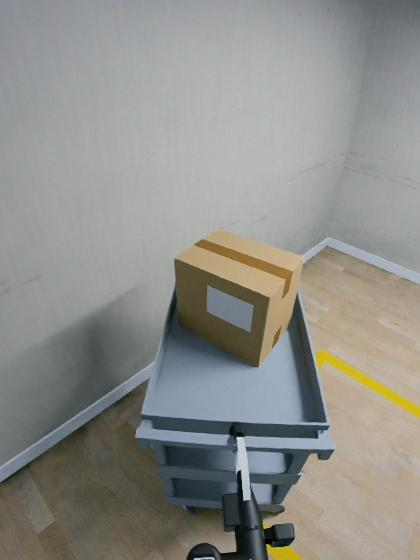

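move:
  r2: {"base":{"translate_m":0.05,"strafe_m":-0.39},"pace":"slow","contact_limits":{"strafe_m":0.9}}
  blocking: false
  cameras: []

wait:
  seconds: 6
  cameras: []

move:
  r2: {"base":{"rotate_rad":0.4},"pace":"slow","contact_limits":{"rotate_rad":0.9}}
  blocking: false
  cameras: []

wait:
  seconds: 3
  cameras: []

move:
  r2: {"base":{"translate_m":0.05,"strafe_m":-0.4},"pace":"slow","contact_limits":{"strafe_m":0.9}}
  blocking: false
  cameras: []

wait:
  seconds: 6
  cameras: []

move:
  r2: {"base":{"rotate_rad":0.4},"pace":"slow","contact_limits":{"rotate_rad":0.9}}
  blocking: false
  cameras: []

wait:
  seconds: 3
  cameras: ["r2_head_camera","r2_head_right_camera"]

Scene clock: 808.57 s.
move: r2 moving
r1: as last shown
r1.lidar_m: 1.81 1.78 1.96 2.98 2.93 3.22 4.05 4.00 2.28 1.81 1.76 1.93
r1.motor_effort: lift_m=+19(19) arm_m=-4(4) wheel_0=+0(1) wheel_1=-1(2) wheel_2=+2(2)
r1.servo_current: wrist_yaw_rad=46(59) wrist_pitch_rad=46(46) wrist_roll_rad=33(72) gripper_m=46(46)
r1.wrist_depth_mm: - - - - - - - / - - - - - 1618 - / - - - - - 1661 - / - - - - - - - / - - - - - - - / - - - 199 1983 - - / 1983 1756 178 182 144 - -
r2.base_odometry: x=-2.651 y=-5.701 heading=-2.864
r2.turned_by_wheels: +0.000
r2.turned_by_imu: +0.000
r2.base_tilt: forward=-0.7 right=+0.1
r2.lidar_m: 0.41 0.44 1.09 1.33 1.81 1.84 1.95 1.69 1.76 1.99 2.90 0.41
r2.base_status: translate_m moving; strafe_m moving
r2.joint_positions: lift_m=+0.685 arm_m=+0.000 wrist_yaw_rad=-0.001 wrist_pitch_rad=+0.004 wrist_roll_rad=+1.569 gripper_m=-0.029
r2.joint_status: not commanded
r2.measured_speeds: translate_m=+0.007 strafe_m=-0.053 rotate_rad=+0.002 lift_m=+0.000 arm_m=+0.000 wrist_yaw_rad=+0.012 wrist_pitch_rad=+0.000 wrist_roll_rad=+0.000
r2.motor_effort: lift_m=+17(17) arm_m=+3(4) wheel_0=+9(13) wheel_1=-6(9) wheel_2=-8(9)
r2.servo_current: wrist_yaw_rad=46(65) wrist_pitch_rad=46(46) wrist_roll_rad=39(59) gripper_m=85(91)
r2.contact_limits: strafe_m 0.9
r2.hand_pose: x=+0.4592 y=-0.0878 z=+0.8621 quat_wxyz=(+0.708, +0.706, +0.001, -0.002) (m; r2's base frame)
r2.wrist_depth_mm: - - - 155 211 1537 1160 / - - 591 158 216 759 - / - 480 477 162 220 - - / - 469 469 166 225 - - / - - 539 168 230 - - / - - 185 171 178 - - / - - - - - - 500
pictures: none
No camera images: "cameras" was empty.

Scene clock: 813.20 s.
earlier move: r2 done
r1.base_odometry: x=-2.536 y=+1.795 heading=-0.733
r1.turned_by_wheels: +0.000
r1.turned_by_imu: +0.000
r1.base_tilt: forward=-1.6 right=+1.3
r1.lidar_m: 1.80 1.80 1.95 2.98 2.92 3.23 4.04 4.01 2.27 1.79 1.77 1.94
r1.base_status: not commanded
r1.joint_positions: lift_m=+0.550 arm_m=+0.000 wrist_yaw_rad=+1.403 wrist_pitch_rad=+0.002 wrist_roll_rad=+0.000 gripper_m=-0.020
r1.joint_status: not commanded
r1.measured_speeds: all 0
r1.motor_effort: lift_m=+19(19) arm_m=-4(4) wheel_0=-1(1) wheel_1=-2(2) wheel_2=+2(2)
r1.servo_current: wrist_yaw_rad=46(65) wrist_pitch_rad=33(52) wrist_roll_rad=52(72) gripper_m=33(52)
r1.hand_pose: x=+0.3054 y=+0.2697 z=+0.7276 quat_wxyz=(+0.764, -0.001, +0.001, +0.645) (m; r1's base frame)
r1.wrist_depth_mm: - - - - - - - / - - - - - 1661 - / - - - - - 1661 - / - - - - - - - / - - - - - - - / - - - 199 1921 - - / 1921 1756 179 183 144 - -
r2.base_odometry: x=-2.801 y=-5.352 heading=-2.863
r2.turned_by_wheels: +0.000
r2.turned_by_imu: +0.002
r2.base_tilt: forward=-0.7 right=+0.1
r2.lidar_m: 0.30 0.31 1.32 1.63 2.10 2.16 1.66 1.49 1.55 1.77 2.60 0.46
r2.base_status: done
r2.joint_positions: lift_m=+0.685 arm_m=+0.000 wrist_yaw_rad=+0.003 wrist_pitch_rad=+0.004 wrist_roll_rad=+1.569 gripper_m=-0.029
r2.joint_status: not commanded
r2.measured_speeds: all 0
r2.motor_effort: lift_m=+17(17) arm_m=+4(4) wheel_0=+6(15) wheel_1=-4(9) wheel_2=-2(9)
r2.servo_current: wrist_yaw_rad=46(65) wrist_pitch_rad=46(52) wrist_roll_rad=39(59) gripper_m=91(91)
r2.contact_limits: strafe_m 0.9
r2.hand_pose: x=+0.4595 y=-0.0866 z=+0.8621 quat_wxyz=(+0.708, +0.706, +0.002, +0.000) (m; r2's base frame)
r2.wrist_depth_mm: - - - 265 - 1661 1160 / - - - 236 319 325 324 / - - - 213 281 1661 1182 / - - - 198 260 1618 - / - - 549 186 243 778 - / - 449 185 171 179 - - / - 137 462 - 216 - -
wait: 4.63 of 6 s (r2 has come to rest)
pictures: none
No camera images: "cameras" was empty.

Scene clock: 813.70 s.
move: r2 moving
r1: as last shown
r1.lidar_m: 1.78 1.78 1.96 2.97 2.94 3.20 4.06 4.00 2.26 1.80 1.77 1.95
r1.servo_current: wrist_yaw_rad=78(78) wrist_pitch_rad=46(46) wrist_roll_rad=65(65) gripper_m=46(46)
r1.wrist_depth_mm: - - - - - - - / - - - - - 1708 - / - - - - - 1661 - / - - - - - - - / - - - - - - - / - - - 200 1921 - - / 1863 1756 178 183 144 - -
r2.base_odometry: x=-2.801 y=-5.352 heading=-2.740
r2.turned_by_wheels: +0.124
r2.turned_by_imu: +0.120
r2.base_tilt: forward=-0.7 right=+0.1
r2.lidar_m: 0.34 0.34 1.36 1.75 2.14 2.18 1.59 1.49 1.56 1.92 2.58 0.45
r2.base_status: rotate_rad moving
r2.joint_positions: lift_m=+0.685 arm_m=+0.000 wrist_yaw_rad=-0.011 wrist_pitch_rad=+0.004 wrist_roll_rad=+1.569 gripper_m=-0.029
r2.joint_status: not commanded
r2.measured_speeds: translate_m=+0.001 strafe_m=+0.001 rotate_rad=+0.484 lift_m=+0.000 arm_m=+0.000 wrist_yaw_rad=-0.010 wrist_pitch_rad=+0.000 wrist_roll_rad=+0.000
r2.motor_effort: lift_m=+17(17) arm_m=+4(4) wheel_0=-13(13) wheel_1=-8(10) wheel_2=-18(18)
r2.servo_current: wrist_yaw_rad=59(59) wrist_pitch_rad=39(46) wrist_roll_rad=59(59) gripper_m=91(91)
r2.contact_limits: rotate_rad 0.9
r2.hand_pose: x=+0.4583 y=-0.0905 z=+0.8621 quat_wxyz=(+0.708, +0.706, -0.002, -0.005) (m; r2's base frame)
r2.wrist_depth_mm: - - - 232 306 1366 1042 / - - - 216 285 1499 1118 / - - - 201 266 1661 504 / - - - 190 253 699 - / - 459 484 182 239 - - / - 462 187 169 178 - - / - - 480 - 217 - -
pictures: none
No camera images: "cameras" was empty.

Scene clock: 814.77 s.
earlier move: r2 done
r1.base_odometry: x=-2.536 y=+1.795 heading=-0.733
r1.turned_by_wheels: +0.000
r1.turned_by_imu: +0.000
r1.base_tilt: forward=-1.6 right=+1.3
r1.lidar_m: 1.82 1.77 1.95 2.98 2.93 3.23 4.05 4.01 2.28 1.80 1.77 1.96
r1.base_status: not commanded
r1.joint_positions: lift_m=+0.550 arm_m=+0.000 wrist_yaw_rad=+1.403 wrist_pitch_rad=+0.002 wrist_roll_rad=+0.000 gripper_m=-0.020
r1.joint_status: not commanded
r1.measured_speeds: all 0
r1.motor_effort: lift_m=+19(19) arm_m=-4(4) wheel_0=+0(1) wheel_1=-2(2) wheel_2=+2(2)
r1.servo_current: wrist_yaw_rad=33(78) wrist_pitch_rad=39(52) wrist_roll_rad=46(65) gripper_m=39(46)
r1.hand_pose: x=+0.3054 y=+0.2697 z=+0.7276 quat_wxyz=(+0.764, -0.001, +0.001, +0.645) (m; r1's base frame)
r1.wrist_depth_mm: - - - - - - - / - - - - - 1661 - / - - - - - 1708 - / - - - - - - - / - - - - - - - / - - - 199 1983 - - / 1808 1808 178 184 144 - -
r2.base_odometry: x=-2.801 y=-5.352 heading=-2.464
r2.turned_by_wheels: +0.275
r2.turned_by_imu: +0.268
r2.base_tilt: forward=-0.6 right=+0.0
r2.lidar_m: 0.41 0.44 1.49 2.16 2.13 1.85 1.49 1.54 1.63 2.60 2.56 0.43
r2.base_status: done
r2.joint_positions: lift_m=+0.685 arm_m=+0.000 wrist_yaw_rad=-0.003 wrist_pitch_rad=+0.004 wrist_roll_rad=+1.569 gripper_m=-0.029
r2.joint_status: not commanded
r2.measured_speeds: all 0
r2.motor_effort: lift_m=+17(17) arm_m=-3(4) wheel_0=-4(14) wheel_1=-5(10) wheel_2=-4(18)
r2.servo_current: wrist_yaw_rad=46(65) wrist_pitch_rad=46(52) wrist_roll_rad=46(59) gripper_m=91(91)
r2.contact_limits: rotate_rad 0.9
r2.hand_pose: x=+0.4590 y=-0.0883 z=+0.8621 quat_wxyz=(+0.708, +0.706, +0.000, -0.002) (m; r2's base frame)
r2.wrist_depth_mm: - - - 151 207 1430 574 / - - 554 156 213 759 - / - 462 459 160 219 - - / - 477 477 164 224 831 - / - - 554 169 229 - - / - - 185 172 177 - - / - - - - - - 492
wait: 1.07 of 3 s (r2 has come to rest)
pictures: none
No camera images: "cameras" was empty.

Scene clock: 815.27 s.
move: r2 moving
r1: as last shown
r1.lidar_m: 1.82 1.78 1.97 2.97 2.92 3.23 4.03 4.00 2.28 1.80 1.77 1.94
r1.motor_effort: lift_m=+19(19) arm_m=-4(4) wheel_0=+0(1) wheel_1=-1(2) wheel_2=+2(2)
r1.servo_current: wrist_yaw_rad=59(78) wrist_pitch_rad=46(59) wrist_roll_rad=46(65) gripper_m=39(52)
r1.wrist_depth_mm: - - - - - - - / - - - - - 1661 - / - - - - - 1708 - / - - - - - - - / - - - - - - - / - - - 199 1983 - - / 1863 1756 178 183 144 - -
r2.base_odometry: x=-2.810 y=-5.343 heading=-2.465
r2.turned_by_wheels: +0.000
r2.turned_by_imu: +0.000
r2.base_tilt: forward=-0.7 right=+0.1
r2.lidar_m: 0.39 0.44 1.50 2.18 2.16 1.84 1.52 1.54 1.62 2.57 2.57 0.43
r2.base_status: translate_m moving; strafe_m moving
r2.joint_positions: lift_m=+0.685 arm_m=+0.000 wrist_yaw_rad=-0.001 wrist_pitch_rad=+0.004 wrist_roll_rad=+1.569 gripper_m=-0.029
r2.joint_status: not commanded
r2.measured_speeds: translate_m=+0.007 strafe_m=-0.051 rotate_rad=+0.003 lift_m=+0.000 arm_m=+0.000 wrist_yaw_rad=+0.021 wrist_pitch_rad=+0.000 wrist_roll_rad=+0.000
r2.motor_effort: lift_m=+17(17) arm_m=-3(4) wheel_0=+7(10) wheel_1=-7(9) wheel_2=-9(9)
r2.servo_current: wrist_yaw_rad=46(59) wrist_pitch_rad=39(46) wrist_roll_rad=52(59) gripper_m=85(98)
r2.contact_limits: strafe_m 0.9
r2.hand_pose: x=+0.4592 y=-0.0877 z=+0.8621 quat_wxyz=(+0.708, +0.706, +0.001, -0.002) (m; r2's base frame)
r2.wrist_depth_mm: - - - 150 206 1430 544 / - - 554 154 211 768 - / - 462 459 158 217 - - / - 477 477 163 224 - - / - - 549 168 229 - - / - - 185 171 178 - - / - - - - - - 496
pictures: none
No camera images: "cameras" was empty.

Scene clock: 820.00 s.
earlier move: r2 done
r1.base_odometry: x=-2.536 y=+1.795 heading=-0.733
r1.turned_by_wheels: +0.000
r1.turned_by_imu: +0.000
r1.base_tilt: forward=-1.6 right=+1.3
r1.lidar_m: 1.82 1.76 1.95 2.93 2.93 3.24 4.09 4.01 2.26 1.80 1.75 1.97
r1.base_status: not commanded
r1.joint_positions: lift_m=+0.550 arm_m=+0.000 wrist_yaw_rad=+1.403 wrist_pitch_rad=+0.002 wrist_roll_rad=+0.000 gripper_m=-0.020
r1.joint_status: not commanded
r1.measured_speeds: all 0
r1.motor_effort: lift_m=+19(19) arm_m=-4(4) wheel_0=+0(1) wheel_1=-2(2) wheel_2=+2(2)
r1.servo_current: wrist_yaw_rad=46(78) wrist_pitch_rad=39(59) wrist_roll_rad=52(72) gripper_m=46(52)
r1.hand_pose: x=+0.3054 y=+0.2697 z=+0.7276 quat_wxyz=(+0.764, -0.001, +0.001, +0.645) (m; r1's base frame)
r1.wrist_depth_mm: - - - - - - - / - - - - - 1618 - / - - - - - 1708 - / - - - - - - - / - - - - - - - / - - - 198 1921 - - / 1863 1708 178 184 144 - -
r2.base_odometry: x=-3.090 y=-5.072 heading=-2.465
r2.turned_by_wheels: +0.000
r2.turned_by_imu: +0.002
r2.base_tilt: forward=-0.7 right=+0.0
r2.lidar_m: 0.30 0.32 1.56 2.51 2.53 1.72 1.47 1.44 1.51 2.19 2.19 0.45
r2.base_status: done
r2.joint_positions: lift_m=+0.685 arm_m=+0.000 wrist_yaw_rad=+0.003 wrist_pitch_rad=+0.004 wrist_roll_rad=+1.569 gripper_m=-0.029
r2.joint_status: not commanded
r2.measured_speeds: all 0
r2.motor_effort: lift_m=+17(17) arm_m=-3(4) wheel_0=+5(14) wheel_1=-4(9) wheel_2=-2(9)
r2.servo_current: wrist_yaw_rad=52(65) wrist_pitch_rad=52(52) wrist_roll_rad=52(65) gripper_m=78(98)
r2.contact_limits: strafe_m 0.9
r2.hand_pose: x=+0.4595 y=-0.0866 z=+0.8621 quat_wxyz=(+0.708, +0.706, +0.002, +0.000) (m; r2's base frame)
r2.wrist_depth_mm: - - - 248 - 1499 1182 / - - - 228 304 322 322 / - - - 211 278 1366 508 / - - - 196 258 661 - / - - 574 186 243 842 - / - 455 185 173 179 - - / - 137 466 - 217 - -
wait: 4.73 of 6 s (r2 has come to rest)
pictures: none
No camera images: "cameras" was empty.

Scene clock: 820.50 s.
move: r2 moving
r1: as last shown
r1.base_tilt: forward=-1.5 right=+1.3
r1.lidar_m: 1.80 1.77 1.97 2.96 2.91 3.21 4.04 4.00 2.25 1.81 1.77 1.94
r1.servo_current: wrist_yaw_rad=65(65) wrist_pitch_rad=46(46) wrist_roll_rad=59(59) gripper_m=39(46)
r1.wrist_depth_mm: - - - - - - - / - - - - - 1756 - / - - - - - 1661 - / - - - - - - - / - - - - - - - / - - - 199 1983 - - / 1863 1756 178 184 144 - -
r2.base_odometry: x=-3.090 y=-5.072 heading=-2.341
r2.turned_by_wheels: +0.124
r2.turned_by_imu: +0.120
r2.base_tilt: forward=-0.7 right=+0.1
r2.lidar_m: 0.36 0.36 1.70 2.49 2.54 1.59 1.45 1.43 1.64 2.21 2.21 0.44
r2.base_status: rotate_rad moving
r2.joint_positions: lift_m=+0.685 arm_m=+0.000 wrist_yaw_rad=-0.010 wrist_pitch_rad=+0.004 wrist_roll_rad=+1.569 gripper_m=-0.029
r2.joint_status: not commanded
r2.measured_speeds: translate_m=+0.001 strafe_m=+0.001 rotate_rad=+0.484 lift_m=+0.000 arm_m=+0.000 wrist_yaw_rad=-0.008 wrist_pitch_rad=+0.000 wrist_roll_rad=+0.000
r2.motor_effort: lift_m=+17(17) arm_m=-3(4) wheel_0=-10(12) wheel_1=-7(8) wheel_2=-18(18)
r2.servo_current: wrist_yaw_rad=65(72) wrist_pitch_rad=46(46) wrist_roll_rad=52(59) gripper_m=85(91)
r2.contact_limits: rotate_rad 0.9
r2.hand_pose: x=+0.4584 y=-0.0904 z=+0.8621 quat_wxyz=(+0.708, +0.706, -0.002, -0.005) (m; r2's base frame)
r2.wrist_depth_mm: - - - 225 294 303 1042 / - - - 211 283 319 1118 / - - - 200 265 1366 500 / - - - 189 253 715 - / - 462 477 182 239 - - / - 466 185 169 178 - - / - - 488 - 218 - -
pictures: none
No camera images: "cameras" was empty.

Scene clock: 821.57 s.
earlier move: r2 done
r1.base_odometry: x=-2.536 y=+1.795 heading=-0.733
r1.turned_by_wheels: +0.000
r1.turned_by_imu: +0.000
r1.base_tilt: forward=-1.6 right=+1.3
r1.lidar_m: 1.80 1.77 1.98 2.97 2.94 3.22 4.03 4.00 2.28 1.77 1.77 1.93
r1.base_status: not commanded
r1.joint_positions: lift_m=+0.550 arm_m=+0.000 wrist_yaw_rad=+1.403 wrist_pitch_rad=+0.002 wrist_roll_rad=+0.000 gripper_m=-0.020
r1.joint_status: not commanded
r1.measured_speeds: all 0
r1.motor_effort: lift_m=+19(19) arm_m=-4(4) wheel_0=+0(1) wheel_1=-2(2) wheel_2=+2(2)
r1.servo_current: wrist_yaw_rad=46(65) wrist_pitch_rad=52(52) wrist_roll_rad=46(65) gripper_m=39(52)
r1.hand_pose: x=+0.3054 y=+0.2697 z=+0.7276 quat_wxyz=(+0.764, -0.001, +0.001, +0.645) (m; r1's base frame)
r1.wrist_depth_mm: - - - - - - - / - - - - - 1618 - / - - - - - 1661 - / - - - - - - - / - - - - - - - / - - - 199 - - - / 1863 1756 178 183 144 - -
r2.base_odometry: x=-3.090 y=-5.072 heading=-2.066
r2.turned_by_wheels: +0.275
r2.turned_by_imu: +0.268
r2.base_tilt: forward=-0.7 right=+0.0
r2.lidar_m: 0.41 0.45 2.14 2.50 1.90 1.50 1.43 1.43 2.07 2.18 1.96 0.41
r2.base_status: done
r2.joint_positions: lift_m=+0.685 arm_m=+0.000 wrist_yaw_rad=-0.004 wrist_pitch_rad=+0.004 wrist_roll_rad=+1.569 gripper_m=-0.029
r2.joint_status: not commanded
r2.measured_speeds: all 0
r2.motor_effort: lift_m=+17(17) arm_m=-4(4) wheel_0=-4(14) wheel_1=-4(9) wheel_2=-5(18)
r2.servo_current: wrist_yaw_rad=39(72) wrist_pitch_rad=46(52) wrist_roll_rad=46(59) gripper_m=85(91)
r2.contact_limits: rotate_rad 0.9
r2.hand_pose: x=+0.4590 y=-0.0885 z=+0.8621 quat_wxyz=(+0.708, +0.706, +0.000, -0.003) (m; r2's base frame)
r2.wrist_depth_mm: - - - 148 204 - - / - - 554 153 210 759 - / - 452 445 158 216 - - / - 480 484 163 223 831 - / - - 559 168 230 - - / - - 184 171 178 - - / - - - - - - 504
wait: 1.07 of 3 s (r2 has come to rest)
pictures: r2_head_camera, r2_head_right_camera
Images, in order (width x height): r2_head_camera 420x560, r2_head_right_camera 420x672.

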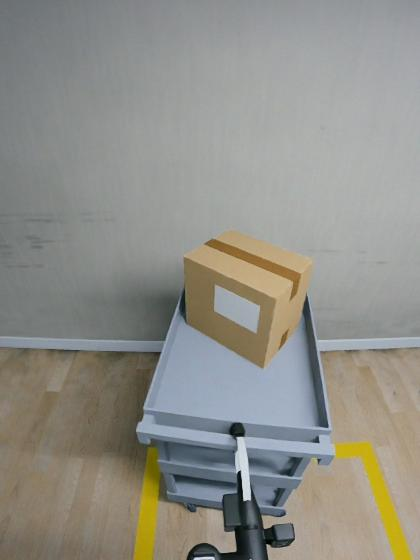

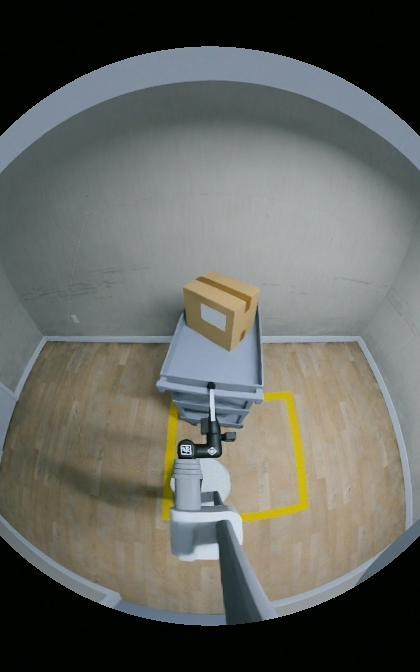

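move:
  r2: {"base":{"translate_m":0.05,"strafe_m":-0.26},"pace":"slow","contact_limits":{"strafe_m":0.9}}
  blocking: false
  cameras: []

wait:
  seconds: 4
  cameras: []

move:
  r2: {"base":{"translate_m":-0.37,"strafe_m":-0.2},"pace":"slow","contact_limits":{"translate_m":0.9}}
  blocking: false
  cameras: []

wait:
  seconds: 6
  cameras: ["r2_head_camera","r2_head_right_camera"]

Scene clock: 833.93 s.
move: r2 moving
r1: as last shown
r1.lidar_m: 1.81 1.77 1.97 2.96 2.93 3.23 4.02 3.97 2.28 1.80 1.76 1.97
r1.servo_current: wrist_yaw_rad=52(59) wrist_pitch_rad=46(46) wrist_roll_rad=52(65) gripper_m=39(46)
r1.wrist_depth_mm: - - - - - - - / - - - - - 1661 - / - - - - - 1661 - / - - - - - - - / - - - - - - - / - - - 198 1983 - - / 1863 1756 178 183 144 - -
r2.base_odometry: x=-3.102 y=-5.068 heading=-2.066
r2.turned_by_wheels: +0.000
r2.turned_by_imu: +0.000
r2.base_tilt: forward=-0.7 right=+0.1
r2.lidar_m: 0.40 0.46 2.13 2.51 1.93 1.50 1.41 1.48 2.09 2.18 1.96 0.40
r2.base_status: translate_m moving; strafe_m moving
r2.joint_positions: lift_m=+0.685 arm_m=+0.000 wrist_yaw_rad=-0.002 wrist_pitch_rad=+0.004 wrist_roll_rad=+1.569 gripper_m=-0.029
r2.joint_status: not commanded
r2.measured_speeds: translate_m=+0.010 strafe_m=-0.050 rotate_rad=+0.004 lift_m=+0.000 arm_m=+0.000 wrist_yaw_rad=+0.019 wrist_pitch_rad=+0.000 wrist_roll_rad=+0.000
r2.motor_effort: lift_m=+17(17) arm_m=-3(4) wheel_0=+12(12) wheel_1=-8(9) wheel_2=-9(9)
r2.servo_current: wrist_yaw_rad=46(59) wrist_pitch_rad=46(46) wrist_roll_rad=39(52) gripper_m=78(91)
r2.contact_limits: strafe_m 0.9
r2.hand_pose: x=+0.4591 y=-0.0879 z=+0.8621 quat_wxyz=(+0.708, +0.706, +0.001, -0.002) (m; r2's base frame)
r2.wrist_depth_mm: - - - 147 204 - - / - - 559 152 210 759 - / - 449 445 156 216 - - / - 480 484 162 222 831 - / - - 559 167 229 - - / - - 183 171 178 - - / - - - - - - 504
pictures: none
No camera images: "cameras" was empty.

Scene clock: 837.30 s.
earlier move: r2 done
r1.base_odometry: x=-2.536 y=+1.795 heading=-0.733
r1.turned_by_wheels: +0.000
r1.turned_by_imu: +0.000
r1.base_tilt: forward=-1.6 right=+1.2
r1.lidar_m: 1.80 1.77 1.98 2.97 2.94 3.22 4.06 4.00 2.27 1.77 1.77 1.96
r1.base_status: not commanded
r1.joint_positions: lift_m=+0.550 arm_m=+0.000 wrist_yaw_rad=+1.403 wrist_pitch_rad=+0.002 wrist_roll_rad=+0.000 gripper_m=-0.020
r1.joint_status: not commanded
r1.measured_speeds: all 0
r1.motor_effort: lift_m=+19(19) arm_m=-4(4) wheel_0=+0(1) wheel_1=-2(2) wheel_2=+2(2)
r1.servo_current: wrist_yaw_rad=59(72) wrist_pitch_rad=46(52) wrist_roll_rad=52(72) gripper_m=46(52)
r1.hand_pose: x=+0.3054 y=+0.2697 z=+0.7276 quat_wxyz=(+0.764, -0.001, +0.001, +0.645) (m; r1's base frame)
r1.wrist_depth_mm: - - - - - - - / - - - - - 1661 - / - - - - - 1708 - / - - - - - - - / - - - - - - - / - - - 199 1983 - - / 1921 1756 178 183 144 - -
r2.base_odometry: x=-3.342 y=-4.992 heading=-2.066
r2.turned_by_wheels: +0.000
r2.turned_by_imu: +0.001
r2.base_tilt: forward=-0.6 right=+0.1
r2.lidar_m: 0.36 0.36 2.06 2.74 1.98 1.57 1.44 1.51 2.02 1.93 1.91 0.45
r2.base_status: done
r2.joint_positions: lift_m=+0.685 arm_m=+0.000 wrist_yaw_rad=+0.003 wrist_pitch_rad=+0.004 wrist_roll_rad=+1.569 gripper_m=-0.029
r2.joint_status: not commanded
r2.measured_speeds: all 0
r2.motor_effort: lift_m=+17(17) arm_m=-4(4) wheel_0=+7(14) wheel_1=-5(9) wheel_2=-3(9)
r2.servo_current: wrist_yaw_rad=33(59) wrist_pitch_rad=46(52) wrist_roll_rad=52(59) gripper_m=91(91)
r2.contact_limits: strafe_m 0.9
r2.hand_pose: x=+0.4595 y=-0.0866 z=+0.8621 quat_wxyz=(+0.708, +0.706, +0.002, +0.000) (m; r2's base frame)
r2.wrist_depth_mm: - - - 198 264 272 283 / - - - 192 256 - 1078 / - - - 187 249 676 - / - - 559 182 242 842 - / - 469 469 179 236 - - / - 492 185 173 178 - - / - - 535 - 226 - -
wait: 3.37 of 4 s (r2 has come to rest)
pictures: none
No camera images: "cameras" was empty.

Scene clock: 837.80 s.
move: r2 moving
r1: as last shown
r1.base_tilt: forward=-1.6 right=+1.3
r1.lidar_m: 1.81 1.79 1.98 2.99 2.94 3.23 4.07 3.99 2.25 1.78 1.77 1.97
r1.motor_effort: lift_m=+19(19) arm_m=-4(4) wheel_0=+0(1) wheel_1=-1(2) wheel_2=+2(2)
r1.servo_current: wrist_yaw_rad=46(65) wrist_pitch_rad=39(52) wrist_roll_rad=46(52) gripper_m=39(46)
r1.wrist_depth_mm: - - - - - - - / - - - - - 1661 - / - - - - - 1661 - / - - - - - - - / - - - - - - - / - - - 200 1921 - - / 1808 1756 179 183 144 - -
r2.base_odometry: x=-3.343 y=-4.978 heading=-2.066
r2.turned_by_wheels: +0.000
r2.turned_by_imu: +0.000
r2.base_tilt: forward=-0.7 right=+0.1
r2.lidar_m: 0.35 0.37 2.09 2.80 1.98 1.53 1.42 1.50 2.00 1.93 1.91 0.45
r2.base_status: translate_m moving; strafe_m moving
r2.joint_positions: lift_m=+0.685 arm_m=+0.000 wrist_yaw_rad=+0.003 wrist_pitch_rad=+0.004 wrist_roll_rad=+1.569 gripper_m=-0.029
r2.joint_status: not commanded
r2.measured_speeds: translate_m=-0.048 strafe_m=-0.027 rotate_rad=-0.002 lift_m=+0.000 arm_m=+0.000 wrist_yaw_rad=+0.000 wrist_pitch_rad=+0.000 wrist_roll_rad=+0.000
r2.motor_effort: lift_m=+17(17) arm_m=-4(4) wheel_0=-5(11) wheel_1=-7(10) wheel_2=+14(15)
r2.servo_current: wrist_yaw_rad=59(59) wrist_pitch_rad=39(46) wrist_roll_rad=33(52) gripper_m=85(91)
r2.contact_limits: translate_m 0.9
r2.hand_pose: x=+0.4596 y=-0.0865 z=+0.8621 quat_wxyz=(+0.708, +0.706, +0.003, +0.000) (m; r2's base frame)
r2.wrist_depth_mm: - - - 200 266 274 283 / - - - 194 257 - 1098 / - - - 189 250 676 - / - - 564 183 244 842 - / - 469 469 179 236 - - / - 492 185 174 179 - - / - 137 530 - 226 - -
pictures: none
No camera images: "cameras" was empty.

Scene clock: 842.67 s.
earlier move: r2 done
r1.base_odometry: x=-2.536 y=+1.795 heading=-0.733
r1.turned_by_wheels: +0.000
r1.turned_by_imu: +0.000
r1.base_tilt: forward=-1.6 right=+1.3
r1.lidar_m: 1.81 1.78 1.96 2.96 2.94 3.21 4.06 4.00 2.26 1.81 1.77 1.94
r1.base_status: not commanded
r1.joint_positions: lift_m=+0.550 arm_m=+0.000 wrist_yaw_rad=+1.403 wrist_pitch_rad=+0.002 wrist_roll_rad=+0.000 gripper_m=-0.020
r1.joint_status: not commanded
r1.measured_speeds: all 0
r1.motor_effort: lift_m=+19(19) arm_m=-4(4) wheel_0=+0(1) wheel_1=-2(2) wheel_2=+2(2)
r1.servo_current: wrist_yaw_rad=65(72) wrist_pitch_rad=39(52) wrist_roll_rad=39(72) gripper_m=46(52)
r1.hand_pose: x=+0.3054 y=+0.2697 z=+0.7276 quat_wxyz=(+0.764, -0.001, +0.001, +0.645) (m; r1's base frame)
r1.wrist_depth_mm: - - - - - - - / - - - - - 1618 - / - - - - - 1708 - / - - - - - - - / - - - - - - - / - - - 199 1983 - - / 1863 1708 178 183 144 - -
r2.base_odometry: x=-3.343 y=-4.572 heading=-2.066
r2.turned_by_wheels: +0.000
r2.turned_by_imu: +0.000
r2.base_tilt: forward=-0.7 right=+0.1
r2.lidar_m: 0.34 0.34 2.57 2.99 1.61 1.19 1.09 1.15 1.64 1.74 1.84 0.43
r2.base_status: done
r2.joint_positions: lift_m=+0.685 arm_m=+0.000 wrist_yaw_rad=+0.003 wrist_pitch_rad=+0.004 wrist_roll_rad=+1.569 gripper_m=-0.029
r2.joint_status: not commanded
r2.measured_speeds: all 0
r2.motor_effort: lift_m=+17(17) arm_m=-3(4) wheel_0=-5(12) wheel_1=-4(10) wheel_2=+7(15)
r2.servo_current: wrist_yaw_rad=46(65) wrist_pitch_rad=46(52) wrist_roll_rad=46(59) gripper_m=85(98)
r2.contact_limits: translate_m 0.9
r2.hand_pose: x=+0.4595 y=-0.0866 z=+0.8621 quat_wxyz=(+0.708, +0.706, +0.002, +0.000) (m; r2's base frame)
r2.wrist_depth_mm: - - - 211 281 287 290 / - - - 202 267 1464 1182 / - - - 193 256 1397 - / - - 580 186 246 831 - / - 462 466 181 238 - - / - 480 186 173 178 - - / - 137 508 - 223 - -
wait: 4.87 of 6 s (r2 has come to rest)
pictures: r2_head_camera, r2_head_right_camera
Images, in order (width x height): r2_head_camera 420x560, r2_head_right_camera 420x672.

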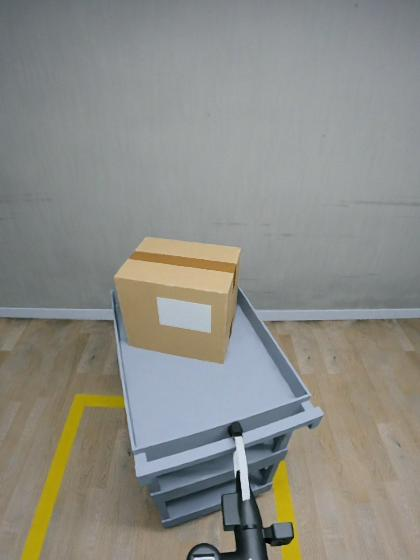

